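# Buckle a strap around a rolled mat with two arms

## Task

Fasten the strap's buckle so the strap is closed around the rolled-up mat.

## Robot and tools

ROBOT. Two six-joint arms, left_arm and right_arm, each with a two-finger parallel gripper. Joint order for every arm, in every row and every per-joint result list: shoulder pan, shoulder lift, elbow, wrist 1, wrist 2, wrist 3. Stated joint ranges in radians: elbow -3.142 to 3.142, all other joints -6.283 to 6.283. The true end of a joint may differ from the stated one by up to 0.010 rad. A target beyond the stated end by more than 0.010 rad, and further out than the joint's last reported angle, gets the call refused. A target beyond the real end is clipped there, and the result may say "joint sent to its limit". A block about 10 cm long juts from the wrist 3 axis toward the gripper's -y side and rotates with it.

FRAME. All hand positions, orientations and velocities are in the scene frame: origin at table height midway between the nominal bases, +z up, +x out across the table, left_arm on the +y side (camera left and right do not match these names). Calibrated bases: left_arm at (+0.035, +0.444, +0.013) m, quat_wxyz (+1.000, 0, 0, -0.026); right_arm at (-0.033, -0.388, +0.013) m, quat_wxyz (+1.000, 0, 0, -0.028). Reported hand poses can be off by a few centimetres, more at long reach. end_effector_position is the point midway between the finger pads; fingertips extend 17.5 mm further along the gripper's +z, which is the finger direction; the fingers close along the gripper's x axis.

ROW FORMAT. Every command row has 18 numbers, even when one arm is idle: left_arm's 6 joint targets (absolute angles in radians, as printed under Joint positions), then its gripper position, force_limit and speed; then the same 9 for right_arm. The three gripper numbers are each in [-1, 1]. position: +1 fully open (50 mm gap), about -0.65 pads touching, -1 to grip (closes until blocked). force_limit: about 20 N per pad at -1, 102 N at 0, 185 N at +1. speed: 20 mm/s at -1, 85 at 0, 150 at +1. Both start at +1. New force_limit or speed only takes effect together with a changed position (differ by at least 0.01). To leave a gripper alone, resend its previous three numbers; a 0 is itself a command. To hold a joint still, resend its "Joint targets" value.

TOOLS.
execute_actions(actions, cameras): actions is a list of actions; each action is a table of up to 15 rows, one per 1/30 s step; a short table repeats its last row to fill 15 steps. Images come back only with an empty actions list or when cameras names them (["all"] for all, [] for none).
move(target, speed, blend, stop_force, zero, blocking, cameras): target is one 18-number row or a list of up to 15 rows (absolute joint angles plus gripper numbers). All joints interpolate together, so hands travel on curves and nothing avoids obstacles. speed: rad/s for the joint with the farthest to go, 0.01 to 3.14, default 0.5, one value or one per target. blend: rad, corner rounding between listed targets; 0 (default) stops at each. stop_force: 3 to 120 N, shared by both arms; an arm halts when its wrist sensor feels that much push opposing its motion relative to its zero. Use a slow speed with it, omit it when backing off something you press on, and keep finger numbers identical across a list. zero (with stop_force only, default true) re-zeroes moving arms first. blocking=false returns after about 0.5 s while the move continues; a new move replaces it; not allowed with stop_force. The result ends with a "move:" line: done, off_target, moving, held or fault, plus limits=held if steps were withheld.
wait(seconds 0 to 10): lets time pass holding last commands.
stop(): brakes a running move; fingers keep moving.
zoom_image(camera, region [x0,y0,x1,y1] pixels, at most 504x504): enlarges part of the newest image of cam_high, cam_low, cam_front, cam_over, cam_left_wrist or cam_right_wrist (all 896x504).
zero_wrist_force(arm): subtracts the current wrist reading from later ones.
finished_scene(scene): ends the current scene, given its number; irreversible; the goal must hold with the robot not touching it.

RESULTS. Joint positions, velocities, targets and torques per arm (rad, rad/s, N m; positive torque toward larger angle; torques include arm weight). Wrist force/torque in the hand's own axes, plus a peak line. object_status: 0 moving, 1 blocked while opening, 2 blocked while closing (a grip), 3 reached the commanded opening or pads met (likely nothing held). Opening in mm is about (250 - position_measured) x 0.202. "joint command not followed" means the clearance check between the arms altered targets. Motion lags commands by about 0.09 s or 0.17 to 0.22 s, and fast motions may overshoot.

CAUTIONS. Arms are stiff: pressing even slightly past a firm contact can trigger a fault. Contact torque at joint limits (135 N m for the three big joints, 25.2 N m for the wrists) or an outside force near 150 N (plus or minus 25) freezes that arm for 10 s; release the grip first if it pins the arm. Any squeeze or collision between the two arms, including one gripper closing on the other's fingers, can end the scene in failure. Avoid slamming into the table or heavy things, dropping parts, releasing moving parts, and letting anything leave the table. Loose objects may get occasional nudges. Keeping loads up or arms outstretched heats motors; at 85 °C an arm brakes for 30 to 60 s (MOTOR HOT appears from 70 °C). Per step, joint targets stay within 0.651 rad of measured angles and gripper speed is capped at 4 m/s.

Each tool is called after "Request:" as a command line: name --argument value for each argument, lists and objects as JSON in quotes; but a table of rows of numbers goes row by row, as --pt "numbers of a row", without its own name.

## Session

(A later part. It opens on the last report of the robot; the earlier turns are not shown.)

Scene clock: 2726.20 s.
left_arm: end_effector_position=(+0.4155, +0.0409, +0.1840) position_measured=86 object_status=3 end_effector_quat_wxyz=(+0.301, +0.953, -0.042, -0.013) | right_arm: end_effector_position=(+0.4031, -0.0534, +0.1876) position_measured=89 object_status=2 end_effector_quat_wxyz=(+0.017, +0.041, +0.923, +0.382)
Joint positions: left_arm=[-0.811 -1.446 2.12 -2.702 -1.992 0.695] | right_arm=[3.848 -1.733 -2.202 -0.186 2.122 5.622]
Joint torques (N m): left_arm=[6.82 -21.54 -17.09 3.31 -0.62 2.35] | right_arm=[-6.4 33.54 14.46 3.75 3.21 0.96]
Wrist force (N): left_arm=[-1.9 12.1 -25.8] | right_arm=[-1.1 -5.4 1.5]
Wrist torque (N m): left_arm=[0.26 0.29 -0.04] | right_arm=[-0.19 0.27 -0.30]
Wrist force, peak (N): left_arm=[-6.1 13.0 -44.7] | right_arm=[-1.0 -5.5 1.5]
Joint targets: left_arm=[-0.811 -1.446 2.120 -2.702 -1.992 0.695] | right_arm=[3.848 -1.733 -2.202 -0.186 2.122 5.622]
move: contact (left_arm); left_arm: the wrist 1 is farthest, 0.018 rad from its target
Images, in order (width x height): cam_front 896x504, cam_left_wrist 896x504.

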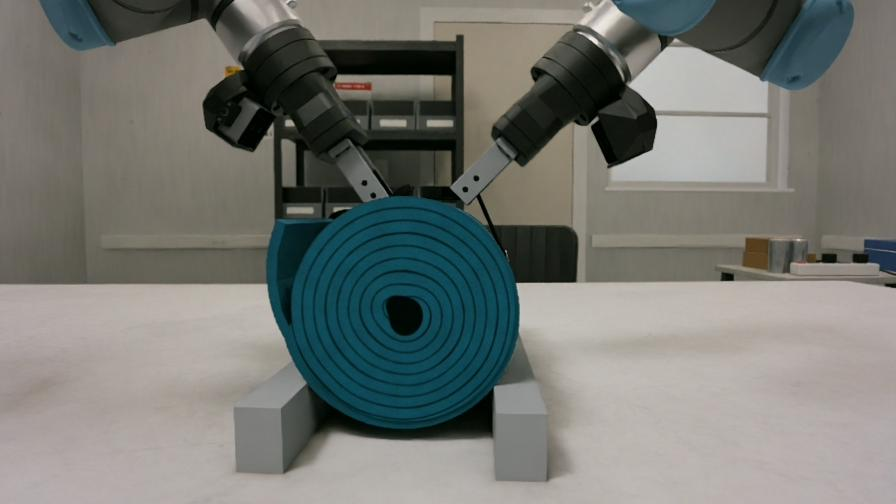

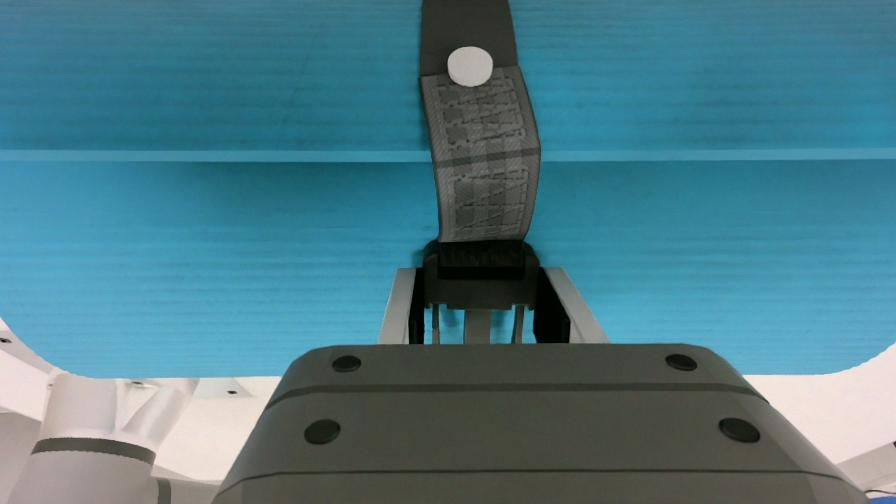

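Request:
move --target '[-0.811,-1.446,2.12,-2.702,-1.992,0.695,0.452,-0.9,-1,3.84762,-1.73305,-2.20159,-0.18588,2.12168,5.6216,-0.98,0.4,-1]' --speed 0.03 --cameras '[]'

Request:
move --target '[-0.81686,-1.43213,2.12282,-2.71973,-1.99007,0.69003,0.452,-0.9,-1,3.84762,-1.73305,-2.20159,-0.18588,2.12168,5.6216,-0.98,0.4,-1]' --speed 0.03 --stop_force 45 --zero false --cameras '["cam_front","cam_left_wrist"]'

Request:
zoom_image --camera "cam_front" --region '[355, 160, 425, 210]'

Request:
zoom_image --camera "cam_left_wrist" --region '[340, 200, 600, 360]'

Scene clock: 2756.53 s.
left_arm: end_effector_position=(+0.4158, +0.0412, +0.1840) position_measured=85 object_status=3 end_effector_quat_wxyz=(+0.301, +0.953, -0.041, -0.013) | right_arm: end_effector_position=(+0.4031, -0.0534, +0.1876) position_measured=89 object_status=2 end_effector_quat_wxyz=(+0.017, +0.041, +0.923, +0.382)
Joint positions: left_arm=[-0.811 -1.446 2.12 -2.702 -1.992 0.695] | right_arm=[3.848 -1.733 -2.202 -0.186 2.122 5.622]
Joint torques (N m): left_arm=[1.72 -17.72 -5.64 -2.82 2.67 -2.44] | right_arm=[-5.81 32.88 14.67 3.93 3.03 0.87]
Wrist force (N): left_arm=[-4.2 8.7 -21.4] | right_arm=[-1.0 -5.1 1.4]
Wrist torque (N m): left_arm=[0.23 0.26 -0.08] | right_arm=[-0.15 0.25 -0.30]
Wrist force, peak (N): left_arm=[-2.0 12.4 -26.2] | right_arm=[-1.1 -5.4 1.7]
Joint targets: left_arm=[-0.811 -1.446 2.120 -2.702 -1.992 0.695] | right_arm=[3.848 -1.733 -2.202 -0.186 2.122 5.622]
move: done
No camera images: "cameras" was empty.

Scene clock: 2757.97 s.
left_arm: end_effector_position=(+0.4155, +0.0395, +0.1812) position_measured=85 object_status=3 end_effector_quat_wxyz=(+0.301, +0.953, -0.041, -0.013) | right_arm: end_effector_position=(+0.4031, -0.0534, +0.1876) position_measured=89 object_status=2 end_effector_quat_wxyz=(+0.017, +0.041, +0.923, +0.382)
Joint positions: left_arm=[-0.814 -1.439 2.121 -2.711 -1.991 0.693] | right_arm=[3.848 -1.733 -2.202 -0.186 2.122 5.622]
Joint torques (N m): left_arm=[5.13 -23.83 -17.84 2.52 -1.38 2.28] | right_arm=[-6.31 33.16 14.52 3.96 3.13 0.86]
Wrist force (N): left_arm=[-0.5 9.3 -24.6] | right_arm=[-1.1 -5.1 1.2]
Wrist torque (N m): left_arm=[0.23 0.27 -0.03] | right_arm=[-0.19 0.25 -0.29]
Wrist force, peak (N): left_arm=[-5.0 7.5 -45.7] | right_arm=[-1.0 -5.5 1.5]
Joint targets: left_arm=[-0.814 -1.439 2.121 -2.711 -1.991 0.693] | right_arm=[3.848 -1.733 -2.202 -0.186 2.122 5.622]
move: contact (left_arm)
Images, in order (width x height): cam_front 896x504, cam_left_wrist 896x504.

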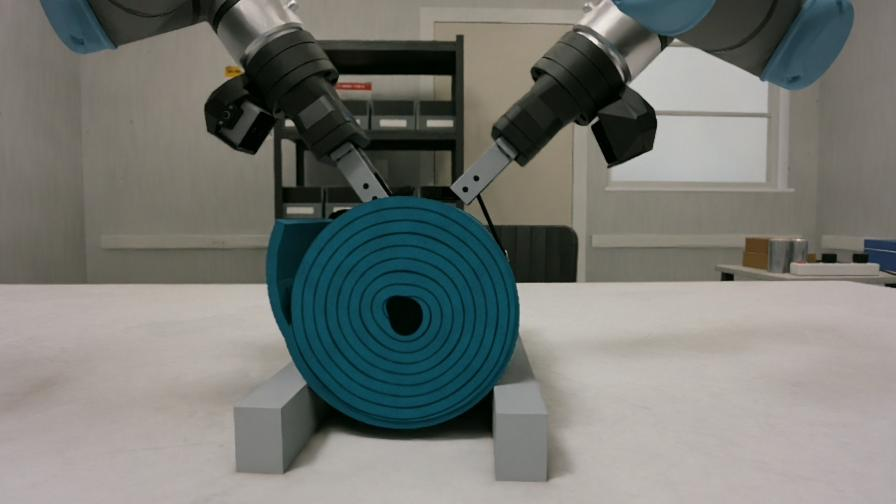

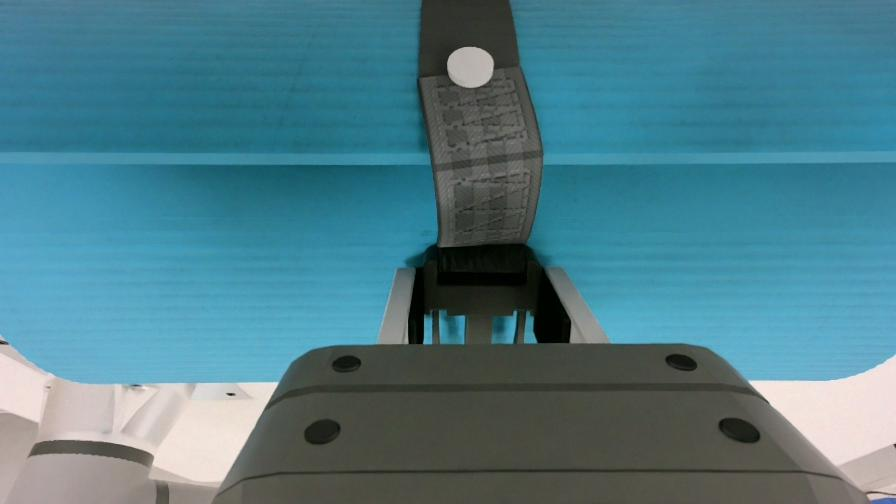

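Scaled by 7.200.

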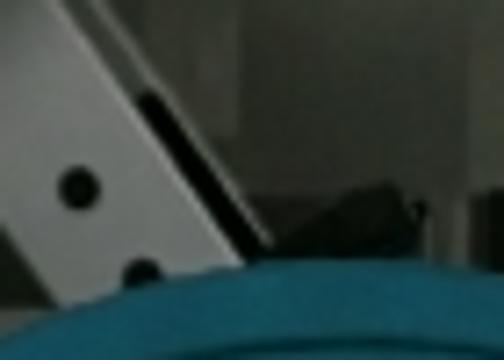

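Scaled by 1.938.

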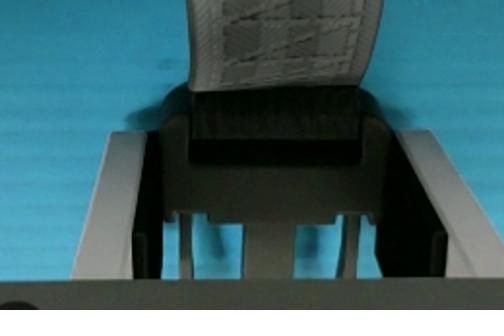

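Request:
move --target '[-0.814,-1.439,2.121,-2.711,-1.991,0.693,-1,0.5,-1,3.84762,-1.73305,-2.20159,-0.18588,2.12168,5.6216,-0.98,0.4,-1]' --speed 0.03 --cameras '[]'

Request:
wait --seconds 0.4

Scene clock: 2763.57 s.
left_arm: end_effector_position=(+0.4155, +0.0393, +0.1813) position_measured=92 object_status=2 end_effector_quat_wxyz=(+0.301, +0.953, -0.042, -0.013) | right_arm: end_effector_position=(+0.4031, -0.0534, +0.1876) position_measured=89 object_status=2 end_effector_quat_wxyz=(+0.017, +0.041, +0.923, +0.382)
Joint positions: left_arm=[-0.814 -1.439 2.121 -2.711 -1.991 0.693] | right_arm=[3.848 -1.733 -2.202 -0.186 2.122 5.622]
Joint torques (N m): left_arm=[-11.75 -6.99 -20.57 -2.9 -0.09 1.16] | right_arm=[-6 33.3 14.48 3.99 3.15 0.81]
Wrist force (N): left_arm=[-3.5 5.2 -26.7] | right_arm=[-1.1 -5.0 1.4]
Wrist torque (N m): left_arm=[0.27 0.27 -0.08] | right_arm=[-0.16 0.26 -0.30]
Wrist force, peak (N): left_arm=[-3.5 5.2 -26.7] | right_arm=[-1.1 -5.5 1.5]
Joint targets: left_arm=[-0.814 -1.439 2.121 -2.711 -1.991 0.693] | right_arm=[3.848 -1.733 -2.202 -0.186 2.122 5.622]
move: done
No camera images: "cameras" was empty.

Scene clock: 2763.97 s.
left_arm: end_effector_position=(+0.4155, +0.0392, +0.1812) position_measured=92 object_status=2 end_effector_quat_wxyz=(+0.301, +0.953, -0.042, -0.013) | right_arm: end_effector_position=(+0.4031, -0.0534, +0.1876) position_measured=89 object_status=2 end_effector_quat_wxyz=(+0.017, +0.041, +0.923, +0.382)
Joint positions: left_arm=[-0.814 -1.439 2.121 -2.711 -1.991 0.693] | right_arm=[3.848 -1.733 -2.202 -0.186 2.122 5.622]
Joint torques (N m): left_arm=[-12.34 -6.58 -19.45 -2.75 0.56 -0.25] | right_arm=[-6.15 32.79 14.74 4.02 3.13 0.86]
Wrist force (N): left_arm=[-3.0 5.0 -27.9] | right_arm=[-0.9 -5.4 1.5]
Wrist torque (N m): left_arm=[0.30 0.23 -0.08] | right_arm=[-0.19 0.23 -0.29]
Wrist force, peak (N): left_arm=[-2.9 5.0 -28.0] | right_arm=[-0.9 -5.4 1.5]
Joint targets: left_arm=[-0.814 -1.439 2.121 -2.711 -1.991 0.693] | right_arm=[3.848 -1.733 -2.202 -0.186 2.122 5.622]
Tool commands: left_gripper/position=-1.0 left_gripper/force_limit=+0.5 left_gripper/speed=-1.0 right_gripper/position=-0.98 right_gripper/force_limit=+0.4 right_gripper/speed=-1.0
wait: 0.40 s; at rest by 0.17 s

Request:
move --pt "-0.80851 -1.46314 2.111 -2.67354 -1.99376 0.69827 -1 0.5 -1 3.84762 -1.73305 -2.20159 -0.18588 2.12168 5.6216 -0.98 0.4 -1" --pt "-0.90947 -1.48218 1.94075 -2.27362 -1.77038 0.67202 -1 0.5 -1 3.84762 -1.73305 -2.20159 -0.18588 2.12168 5.6216 -0.98 0.4 -1" --speed '[0.06,0.25]' --blend '[0.01,0]' --cameras '["cam_front","cam_left_wrist","cam_over"]'

Request:
zoom_image --camera "cam_front" --region '[355, 145, 425, 195]'

Request:
zoom_image --camera "cam_over" --region '[240, 100, 480, 240]'

Request:
zoom_image --camera "cam_left_wrist" --region '[340, 200, 600, 360]'

Scene clock: 2771.93 s.
left_arm: end_effector_position=(+0.4158, +0.0415, +0.2027) position_measured=92 object_status=2 end_effector_quat_wxyz=(+0.156, +0.987, -0.043, -0.007) | right_arm: end_effector_position=(+0.4031, -0.0534, +0.1876) position_measured=89 object_status=2 end_effector_quat_wxyz=(+0.017, +0.041, +0.923, +0.382)
Joint positions: left_arm=[-0.91 -1.482 1.941 -2.274 -1.77 0.672] | right_arm=[3.848 -1.733 -2.202 -0.186 2.122 5.622]
Joint torques (N m): left_arm=[9.55 -27.77 -17.39 -4.81 -1.58 1.01] | right_arm=[-6.44 32.62 15.08 4.26 3.08 0.77]
Wrist force (N): left_arm=[-1.2 1.1 -0.1] | right_arm=[-1.1 -4.9 1.4]
Wrist torque (N m): left_arm=[0.25 0.19 -0.02] | right_arm=[-0.16 0.26 -0.30]
Wrist force, peak (N): left_arm=[-3.1 5.1 -28.4] | right_arm=[-0.9 -5.6 1.4]
Joint targets: left_arm=[-0.909 -1.482 1.941 -2.274 -1.770 0.672] | right_arm=[3.848 -1.733 -2.202 -0.186 2.122 5.622]
move: done
Images, in order (width x height): cam_front 896x504, cam_over 896x504, cam_left_wrist 896x504.

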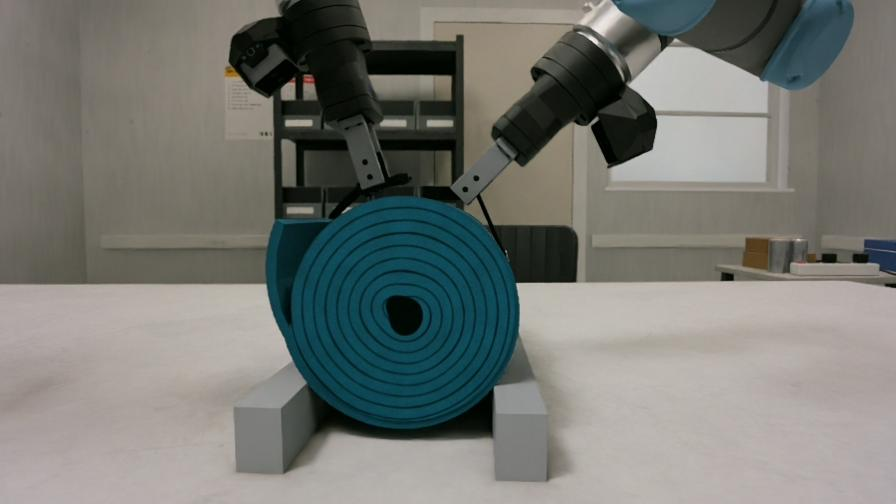

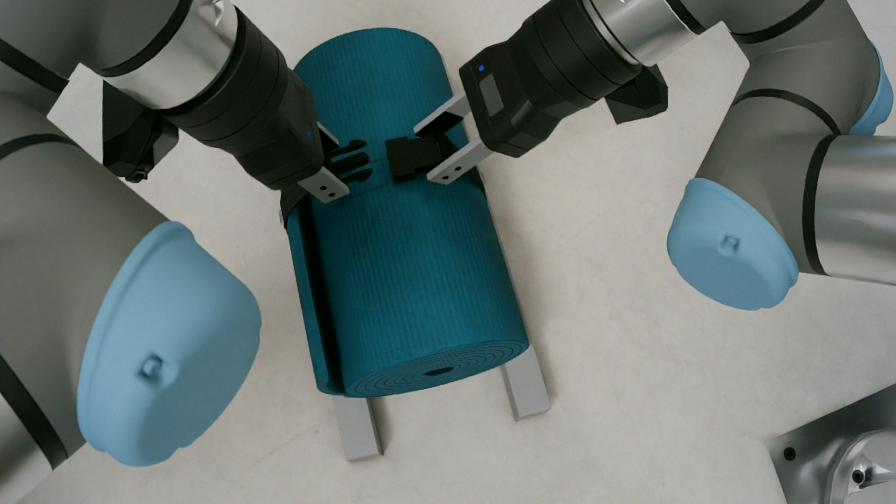

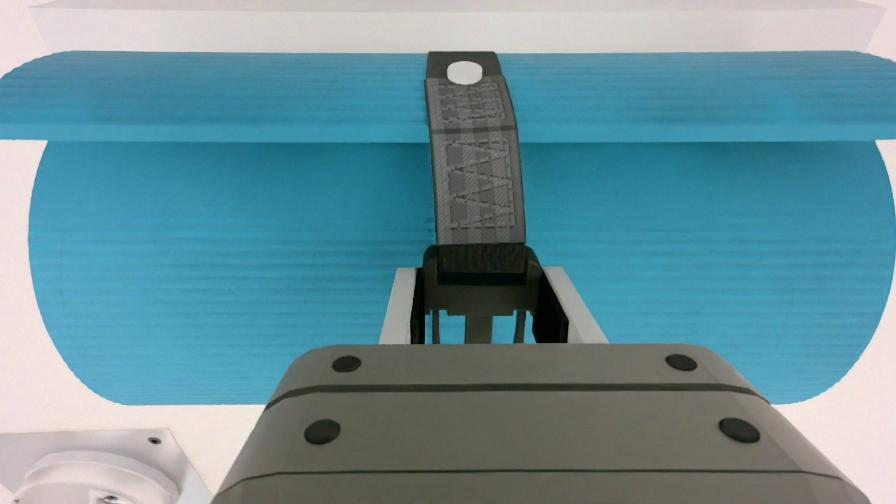

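Scaled by 7.200.

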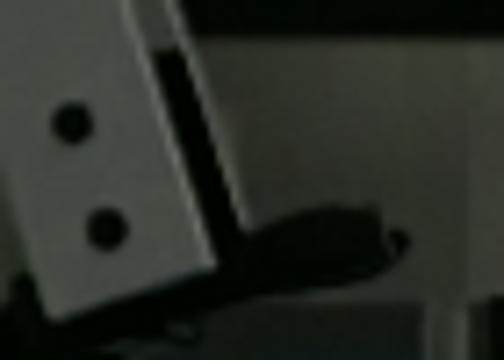

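Scaled by 2.100.

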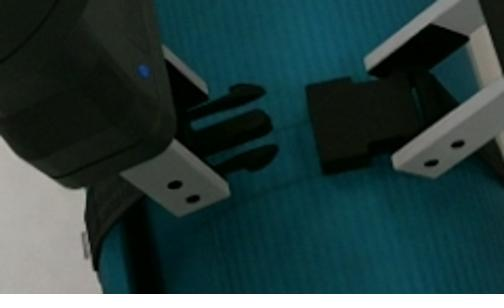

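Scaled by 1.938.

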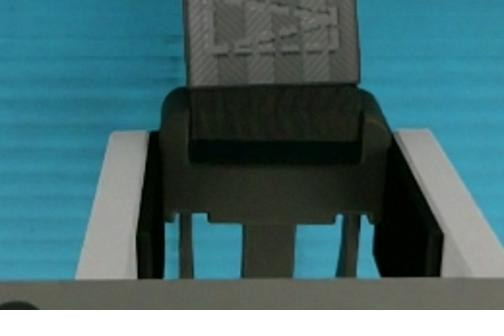

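Request:
zoom_image --camera "cam_front" --region '[400, 160, 490, 215]'

Request:
zoom_image --camera "cam_over" --region '[310, 120, 410, 190]'

Request:
zoom_image --camera "cam_over" --region '[370, 120, 470, 190]'

Scaled by 5.600.

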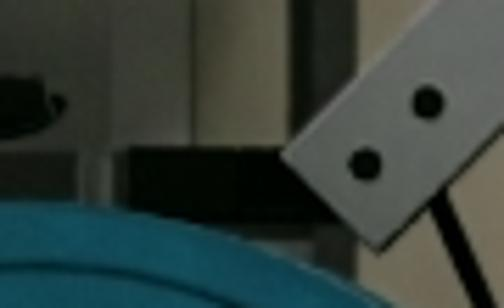

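Scaled by 5.040.

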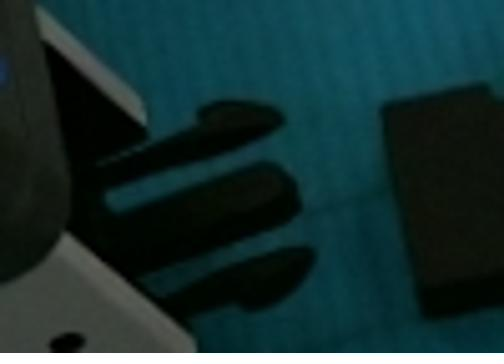

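Scaled by 5.040.

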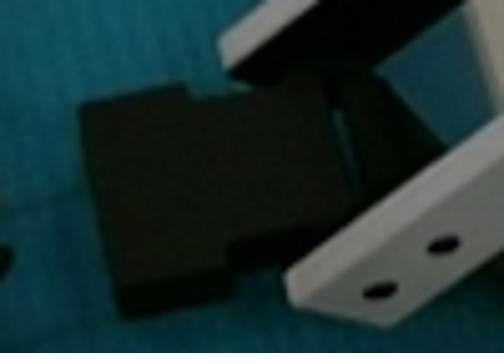

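Request:
move --target '[-0.98596,-1.42185,1.81282,-2.03285,-1.62148,0.61832,-1,0.5,-1,3.84762,-1.73305,-2.20159,-0.18588,2.12168,5.6216,-0.98,0.4,-1]' --speed 0.2 --stop_force 10 --cameras '["cam_front","cam_over","cam_left_wrist","cam_high"]'

Request:
zoom_image --camera "cam_front" --region '[370, 160, 460, 210]'

Request:
zoom_image --camera "cam_over" --region '[330, 110, 450, 200]'

Request:
zoom_image --camera "cam_left_wrist" --region '[340, 200, 600, 360]'

Scene clock: 2820.43 s.
left_arm: end_effector_position=(+0.4149, +0.0365, +0.1950) position_measured=92 object_status=2 end_effector_quat_wxyz=(+0.044, +0.998, -0.044, -0.002) | right_arm: end_effector_position=(+0.4031, -0.0534, +0.1876) position_measured=89 object_status=2 end_effector_quat_wxyz=(+0.017, +0.041, +0.923, +0.382)
Joint positions: left_arm=[-0.986 -1.422 1.813 -2.033 -1.622 0.618] | right_arm=[3.848 -1.733 -2.202 -0.186 2.122 5.622]
Joint torques (N m): left_arm=[9.86 -42.19 -16.64 -1.85 0.01 2.32] | right_arm=[-6.1 32.75 14.89 4.53 3.14 0.55]
Wrist force (N): left_arm=[-1.1 2.1 -0.2] | right_arm=[-1.0 -5.0 1.4]
Wrist torque (N m): left_arm=[0.37 0.17 0.02] | right_arm=[-0.17 0.25 -0.29]
Wrist force, peak (N): left_arm=[-1.3 2.2 -0.6] | right_arm=[-1.0 -5.5 1.5]
Joint targets: left_arm=[-0.986 -1.422 1.813 -2.033 -1.621 0.618] | right_arm=[3.848 -1.733 -2.202 -0.186 2.122 5.622]
move: done
Images, in order (width x height): cam_high 896x504, cam_front 896x504, cam_over 896x504, cam_left_wrist 896x504.

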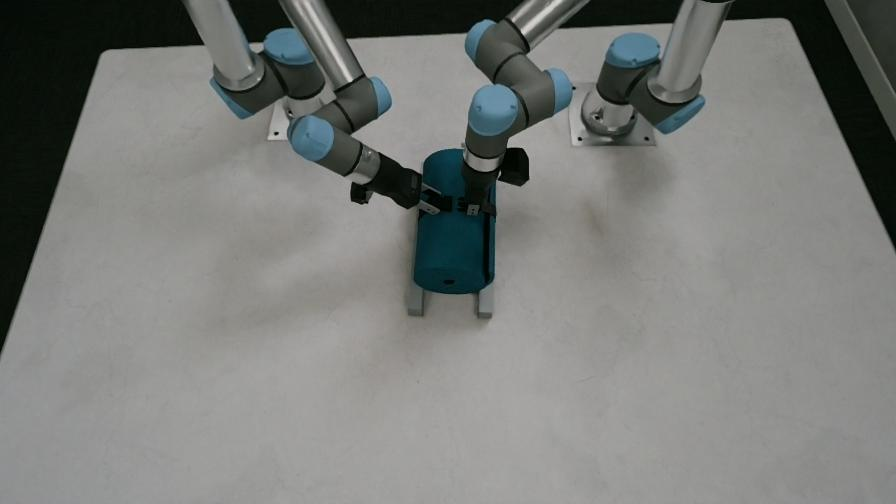

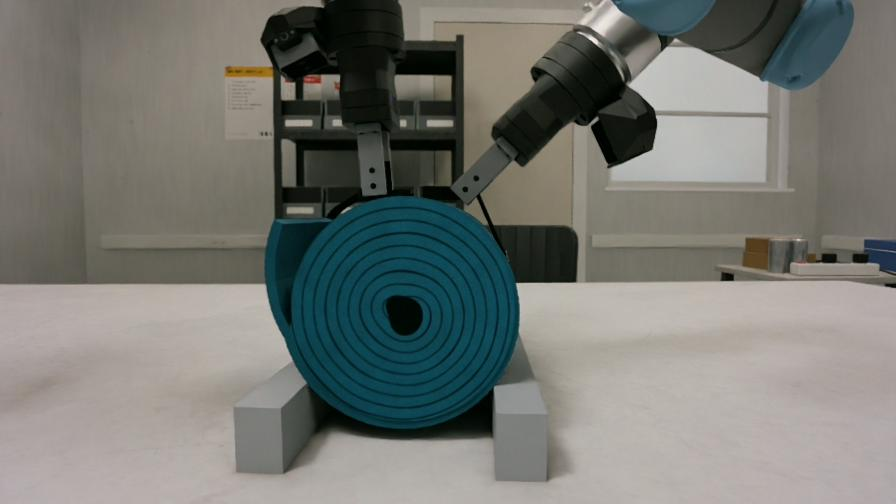

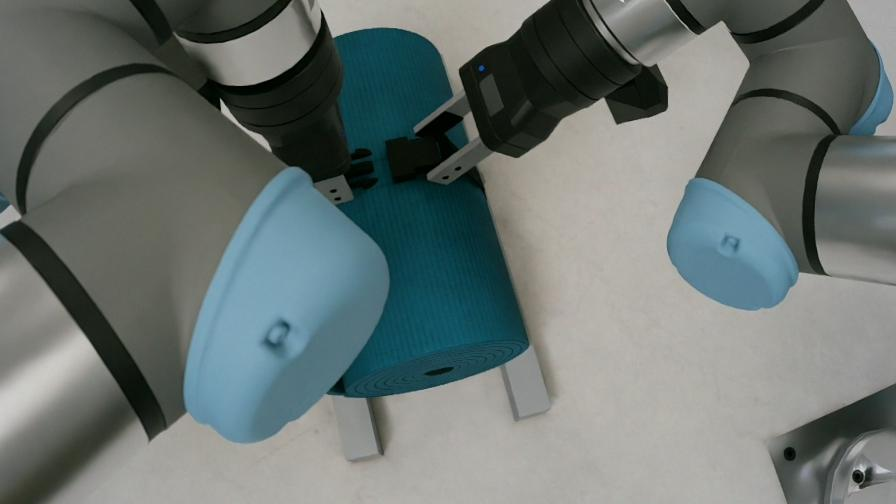

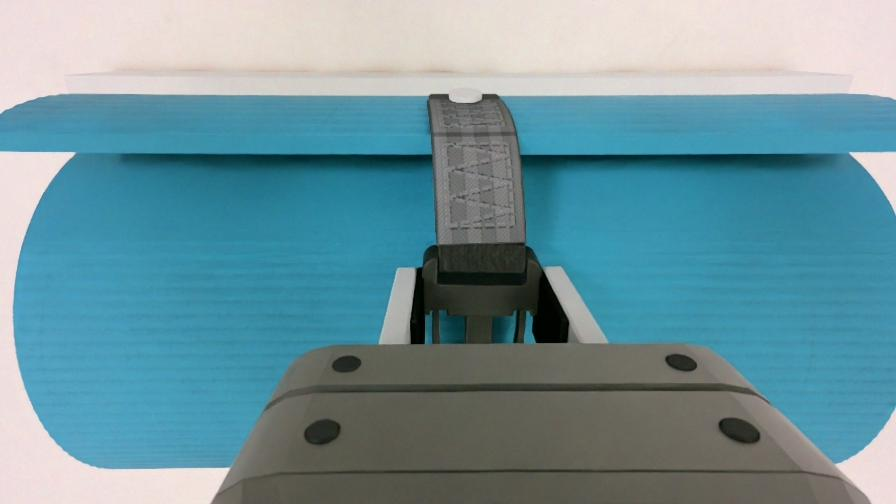

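Scaled by 5.600.

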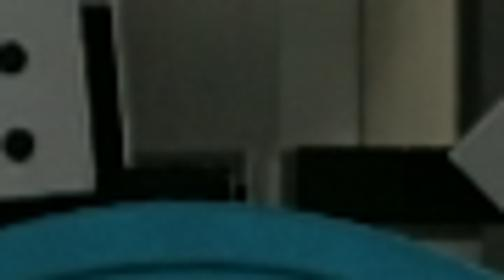

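Scaled by 4.200.

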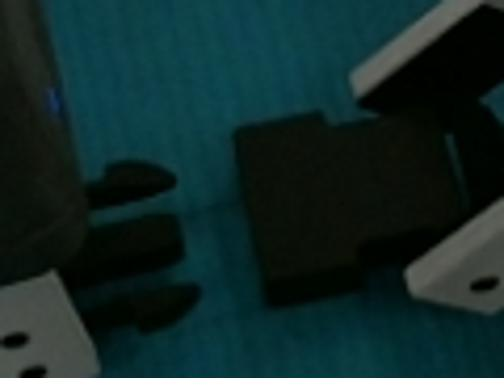

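Scaled by 1.938.

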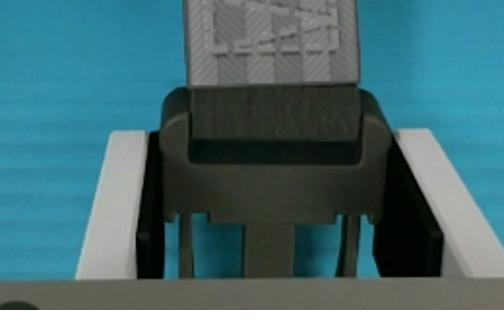

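Request:
move --target '[-1.00163,-1.39691,1.78095,-2.02671,-1.62036,0.60265,-1,0.5,-1,3.84762,-1.73305,-2.20159,-0.18588,2.12168,5.6216,-0.98,0.4,-1]' --speed 0.04 --stop_force 25 --cameras '["cam_front","cam_over","cam_left_wrist"]'

Request:
zoom_image --camera "cam_front" --region '[370, 160, 460, 210]'

Request:
zoom_image --camera "cam_over" --region '[330, 110, 450, 200]'

Request:
zoom_image --camera "cam_left_wrist" --region '[340, 200, 600, 360]'

Scene clock: 2850.50 s.
left_arm: end_effector_position=(+0.4145, +0.0206, +0.1959) position_measured=92 object_status=2 end_effector_quat_wxyz=(+0.044, +0.998, -0.044, -0.002) | right_arm: end_effector_position=(+0.4031, -0.0534, +0.1876) position_measured=89 object_status=2 end_effector_quat_wxyz=(+0.017, +0.041, +0.923, +0.382)
Joint positions: left_arm=[-1.002 -1.397 1.781 -2.027 -1.62 0.603] | right_arm=[3.848 -1.733 -2.202 -0.186 2.122 5.622]
Joint torques (N m): left_arm=[10.09 -43.42 -17.46 -6.15 1.49 2.4] | right_arm=[-1.68 32.99 14.86 4.63 3.06 0.52]
Wrist force (N): left_arm=[-3.2 0.9 1.1] | right_arm=[-2.7 -4.7 0.9]
Wrist torque (N m): left_arm=[0.38 0.18 0.07] | right_arm=[-0.18 0.21 -0.25]
Wrist force, peak (N): left_arm=[-3.3 -1.2 1.0] | right_arm=[-2.6 -6.2 -0.7]
Joint targets: left_arm=[-1.002 -1.397 1.781 -2.027 -1.620 0.603] | right_arm=[3.848 -1.733 -2.202 -0.186 2.122 5.622]
move: done
Images, in order (width x height): cam_front 896x504, cam_over 896x504, cam_left_wrist 896x504.

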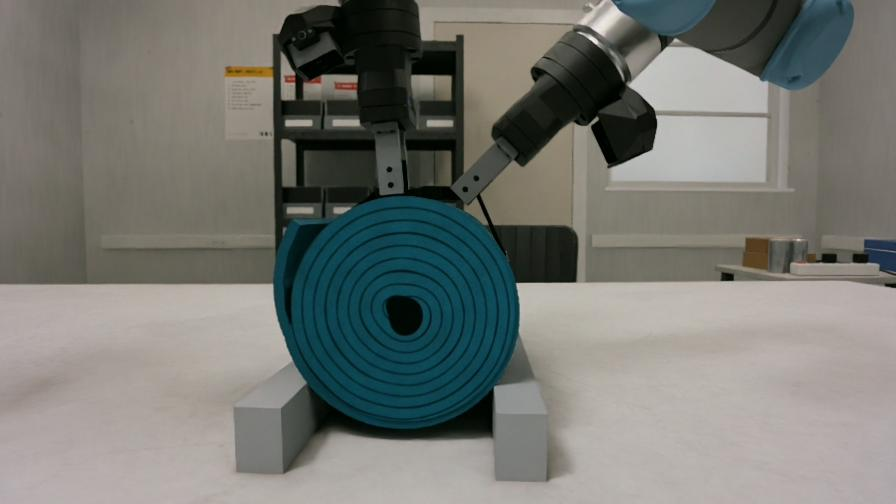

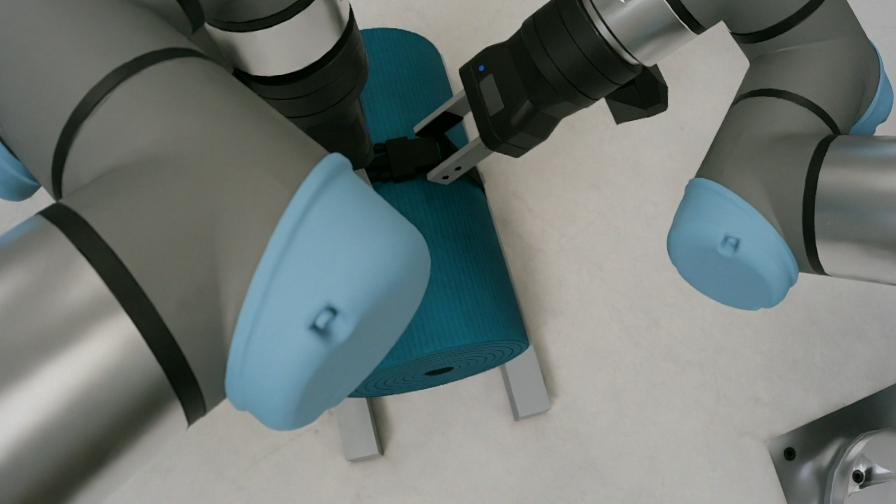

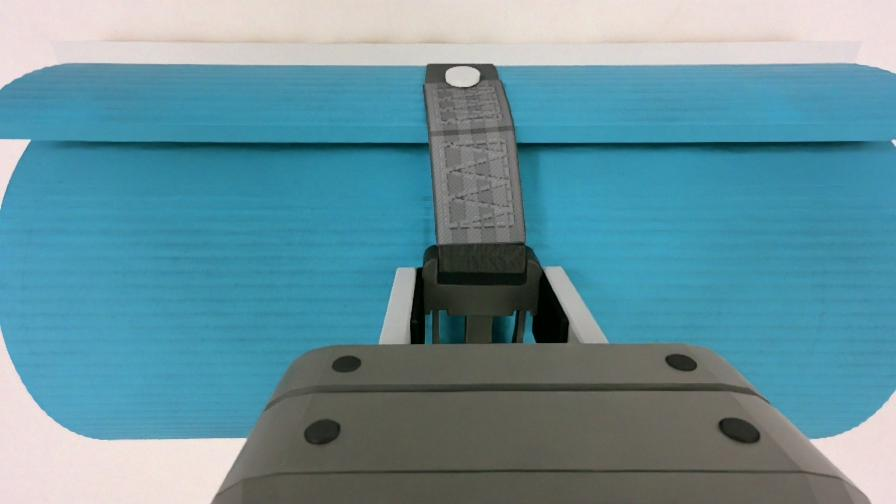

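Scaled by 5.600.

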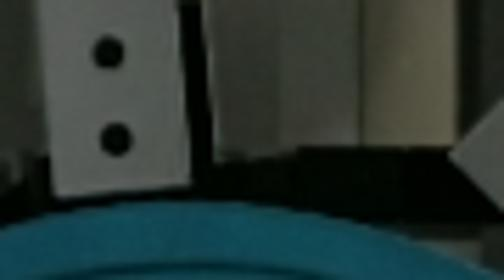

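Scaled by 4.200.

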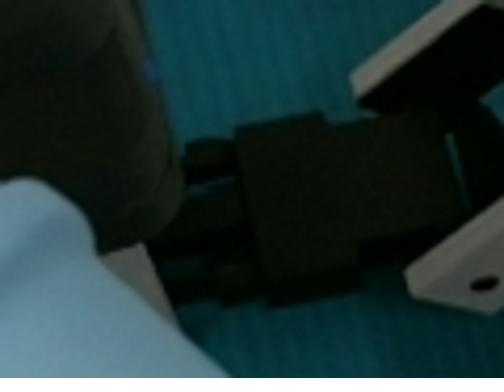

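Scaled by 1.938.

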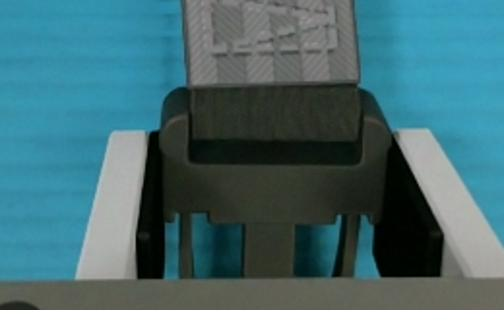

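Request:
move --target '[-1.02824,-1.35672,1.73206,-2.0193,-1.61844,0.57611,-1,0.5,-1,3.84762,-1.73305,-2.20159,-0.18588,2.12168,5.6216,-0.98,0.4,-1]' --speed 0.03 --stop_force 40 --cameras '["cam_front","cam_over","cam_left_wrist"]'

Request:
zoom_image --camera "cam_front" --region '[370, 160, 460, 210]'

Request:
zoom_image --camera "cam_over" --region '[330, 110, 450, 200]'

Request:
zoom_image --camera "cam_left_wrist" --region '[340, 200, 600, 360]'

Scene clock: 2862.50 s.
left_arm: end_effector_position=(+0.4128, +0.0016, +0.1958) position_measured=92 object_status=2 end_effector_quat_wxyz=(+0.043, +0.998, -0.043, -0.002) | right_arm: end_effector_position=(+0.4031, -0.0535, +0.1876) position_measured=89 object_status=2 end_effector_quat_wxyz=(+0.017, +0.041, +0.923, +0.382)
Joint positions: left_arm=[-1.021 -1.367 1.745 -2.02 -1.619 0.583] | right_arm=[3.848 -1.733 -2.202 -0.186 2.122 5.622]
Joint torques (N m): left_arm=[7.34 -44.51 -32.45 -14.6 -0.8 1.49] | right_arm=[27.32 32.35 31.23 6.67 11.86 0.42]
Wrist force (N): left_arm=[-24.7 -31.5 -2.8] | right_arm=[-23.2 -27.7 -17.9]
Wrist torque (N m): left_arm=[0.26 0.00 0.90] | right_arm=[-0.10 -0.12 -0.11]
Wrist force, peak (N): left_arm=[-23.8 -44.4 -3.8] | right_arm=[-22.3 -36.9 -27.1]
Joint targets: left_arm=[-1.021 -1.367 1.745 -2.021 -1.619 0.583] | right_arm=[3.848 -1.733 -2.202 -0.186 2.122 5.622]
move: contact (left_arm); left_arm: the elbow is farthest, 0.012 rad from its target
Images, in order (width x height): cam_front 896x504, cam_over 896x504, cam_left_wrist 896x504.

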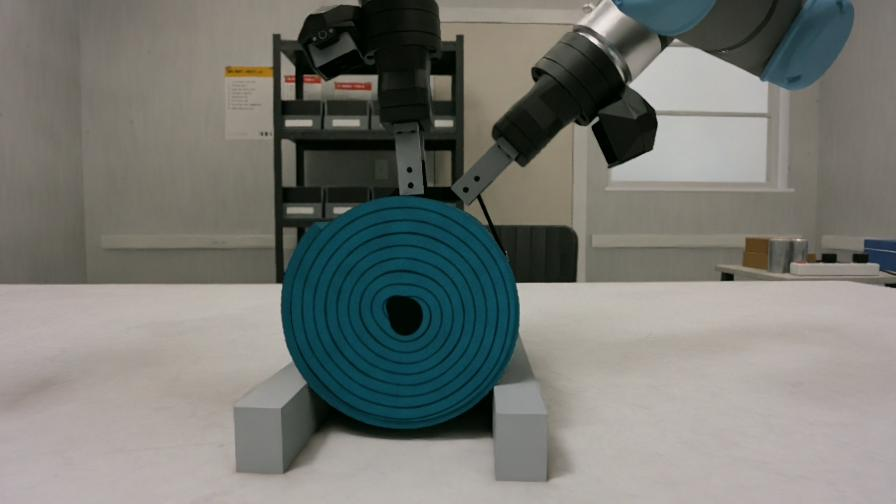

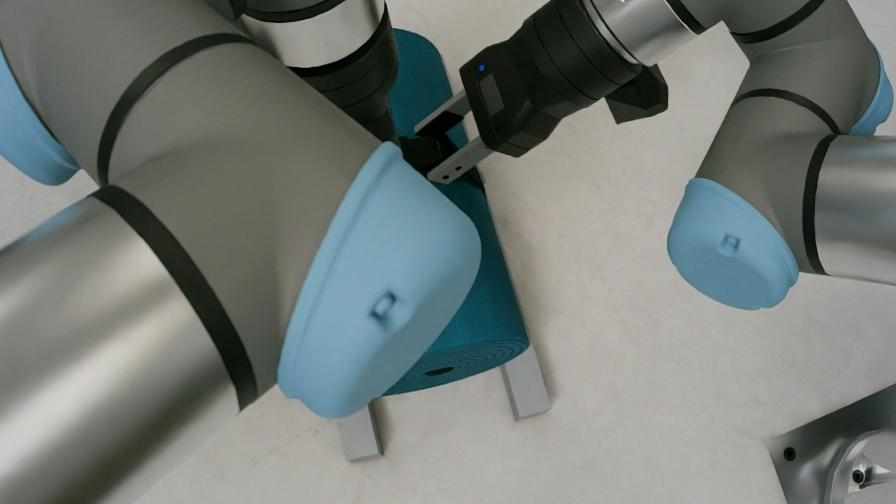

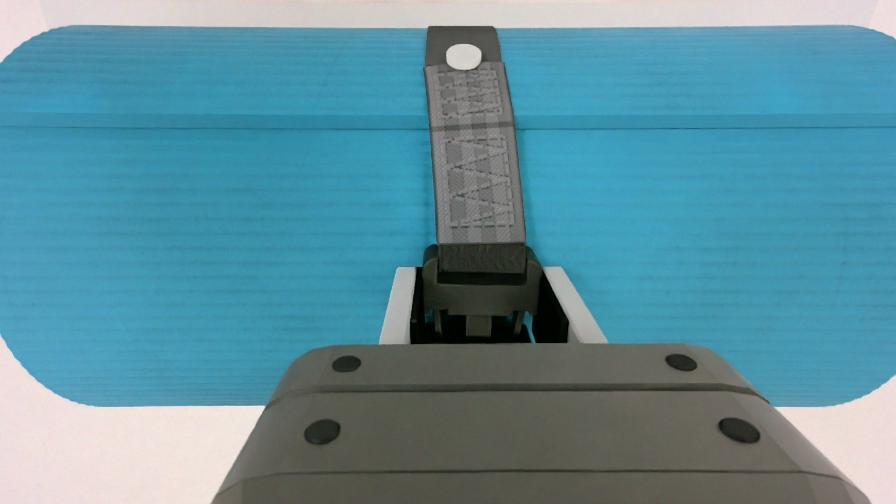

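Scaled by 5.600.

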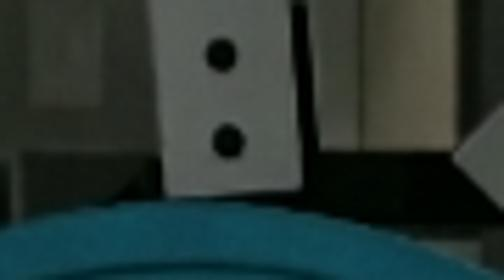

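Scaled by 4.200.

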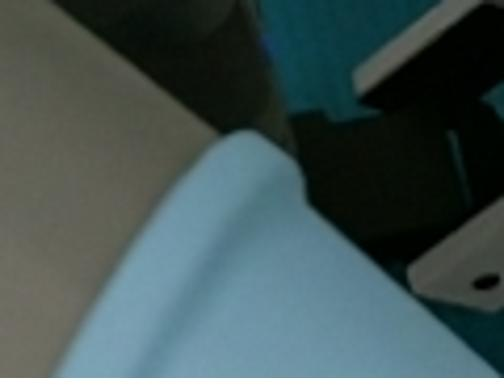

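Scaled by 1.938.

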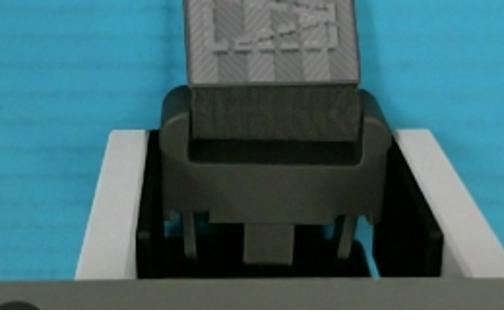

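Request:
move --target '[-1.02407,-1.37004,1.7488,-2.02252,-1.61874,0.58026,-1,0.5,-1,3.84762,-1.73305,-2.20159,-0.18588,2.12168,5.6216,-0.98,0.4,-1]' --speed 0.03 --cameras '["cam_left_wrist","cam_right_wrist"]'

Request:
zoom_image --camera "cam_left_wrist" --region '[340, 200, 600, 360]'

Request:
zoom_image --camera "cam_right_wrist" --region '[340, 200, 600, 360]'

Scene clock: 2884.47 s.
left_arm: end_effector_position=(+0.4111, +0.0016, +0.1958) position_measured=92 object_status=2 end_effector_quat_wxyz=(+0.044, +0.998, -0.044, -0.002) | right_arm: end_effector_position=(+0.4030, -0.0534, +0.1876) position_measured=89 object_status=2 end_effector_quat_wxyz=(+0.017, +0.041, +0.923, +0.382)
Joint positions: left_arm=[-1.024 -1.37 1.749 -2.023 -1.619 0.58] | right_arm=[3.848 -1.733 -2.202 -0.186 2.122 5.622]
Joint torques (N m): left_arm=[-9.45 -40.34 -26.62 -9.36 -2.98 -2.11] | right_arm=[12.67 32.05 29.57 6.58 6.07 0.3]
Wrist force (N): left_arm=[-6.8 -19.0 -0.9] | right_arm=[-6.4 -19.6 -10.3]
Wrist torque (N m): left_arm=[0.33 0.19 0.15] | right_arm=[-0.33 0.11 -0.16]
Wrist force, peak (N): left_arm=[-24.4 -32.3 -3.2] | right_arm=[-23.0 -28.6 -18.2]
Joint targets: left_arm=[-1.024 -1.370 1.749 -2.023 -1.619 0.580] | right_arm=[3.848 -1.733 -2.202 -0.186 2.122 5.622]
move: done
Images, in order (width x height): cam_left_wrist 896x504, cam_right_wrist 896x504.

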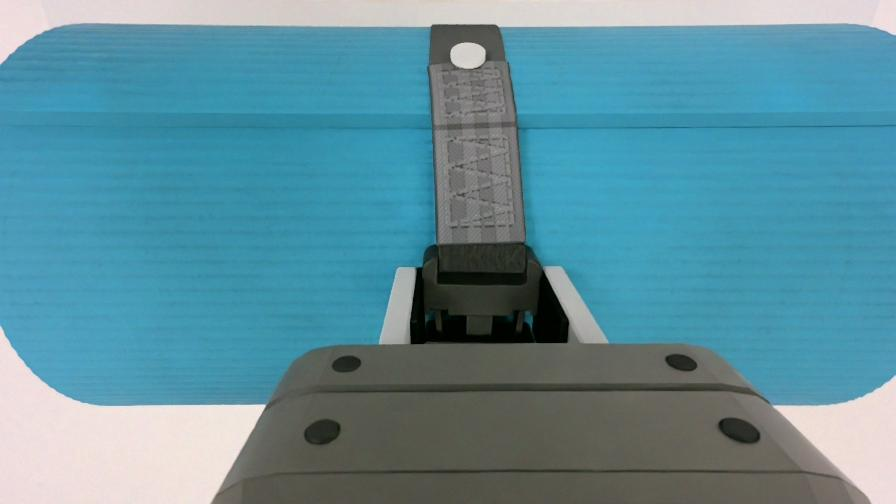

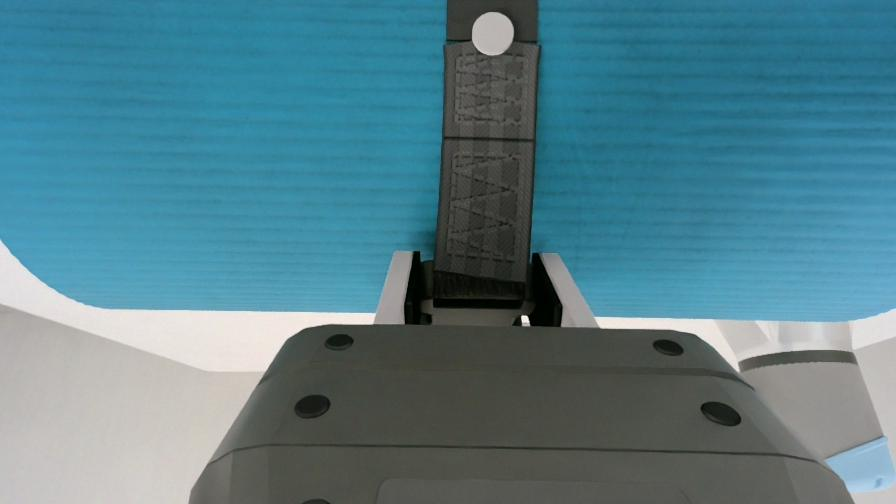

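Scaled by 1.938.

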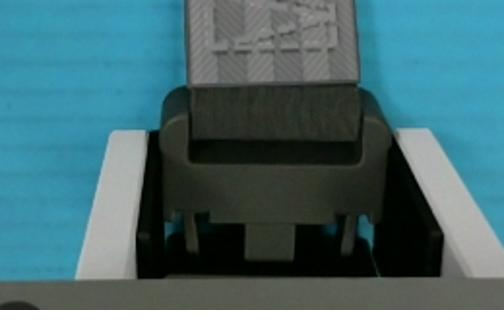

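Scaled by 1.938.

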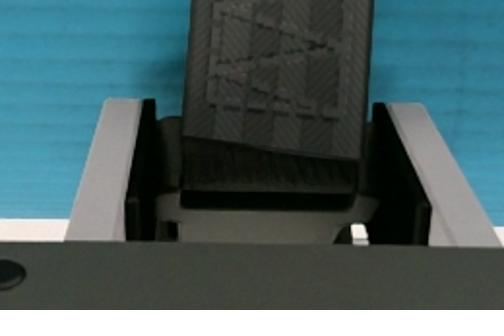

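Request:
move --target '[-1.03693,-1.35452,1.72969,-2.01954,-1.6178,0.56742,-1,0.5,-1,3.84762,-1.73305,-2.20159,-0.18588,2.12168,5.6216,-0.98,0.4,-1]' --speed 0.02 --stop_force 50 --zero false --cameras '["cam_left_wrist","cam_front"]'

Request:
zoom_image --camera "cam_left_wrist" --region '[340, 200, 600, 360]'

Request:
zoom_image --camera "cam_front" --region '[370, 160, 460, 210]'

Scene clock: 2895.03 s.
left_arm: end_effector_position=(+0.4105, -0.0020, +0.1958) position_measured=92 object_status=2 end_effector_quat_wxyz=(+0.043, +0.998, -0.043, -0.002) | right_arm: end_effector_position=(+0.4031, -0.0534, +0.1876) position_measured=89 object_status=2 end_effector_quat_wxyz=(+0.017, +0.041, +0.923, +0.382)
Joint positions: left_arm=[-1.028 -1.365 1.742 -2.021 -1.618 0.576] | right_arm=[3.848 -1.733 -2.202 -0.186 2.122 5.622]
Joint torques (N m): left_arm=[-9.66 -44.41 -30.05 -14.54 -8.43 2.35] | right_arm=[21.88 32.47 42.93 9.96 8.27 0.24]
Wrist force (N): left_arm=[1.1 -42.4 -3.4] | right_arm=[1.4 -34.0 -24.3]
Wrist torque (N m): left_arm=[0.34 0.28 -0.03] | right_arm=[0.04 0.35 -0.26]
Wrist force, peak (N): left_arm=[2.3 -51.9 -3.1] | right_arm=[2.4 -39.8 -32.1]
Joint targets: left_arm=[-1.028 -1.365 1.742 -2.021 -1.618 0.576] | right_arm=[3.848 -1.733 -2.202 -0.186 2.122 5.622]
move: contact (left_arm); left_arm: the elbow is farthest, 0.013 rad from its target
Images, in order (width x height): cam_front 896x504, cam_left_wrist 896x504.

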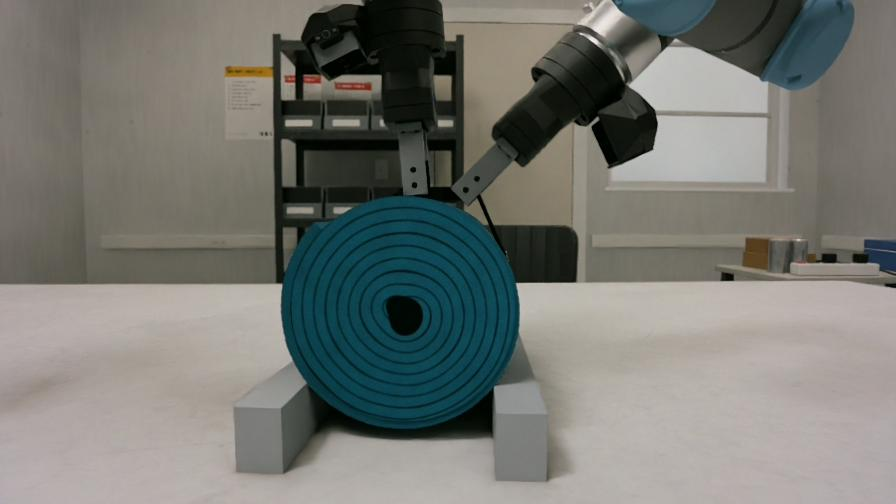

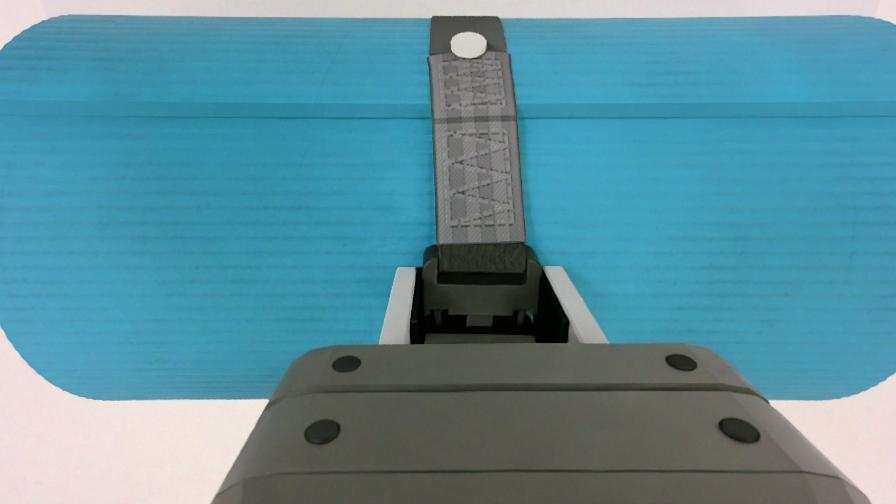

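Scaled by 1.938.

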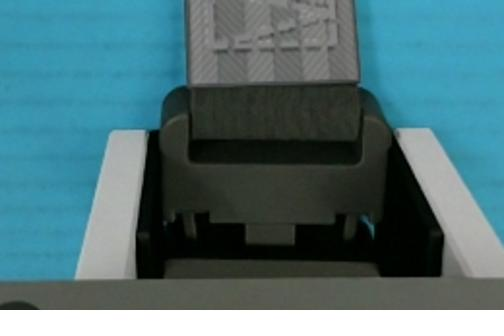

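Scaled by 5.600.

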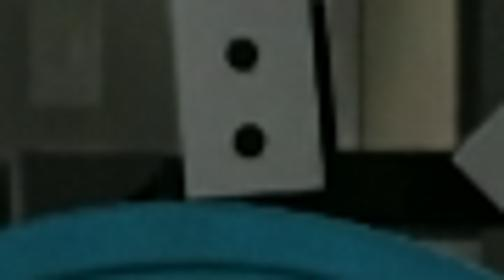

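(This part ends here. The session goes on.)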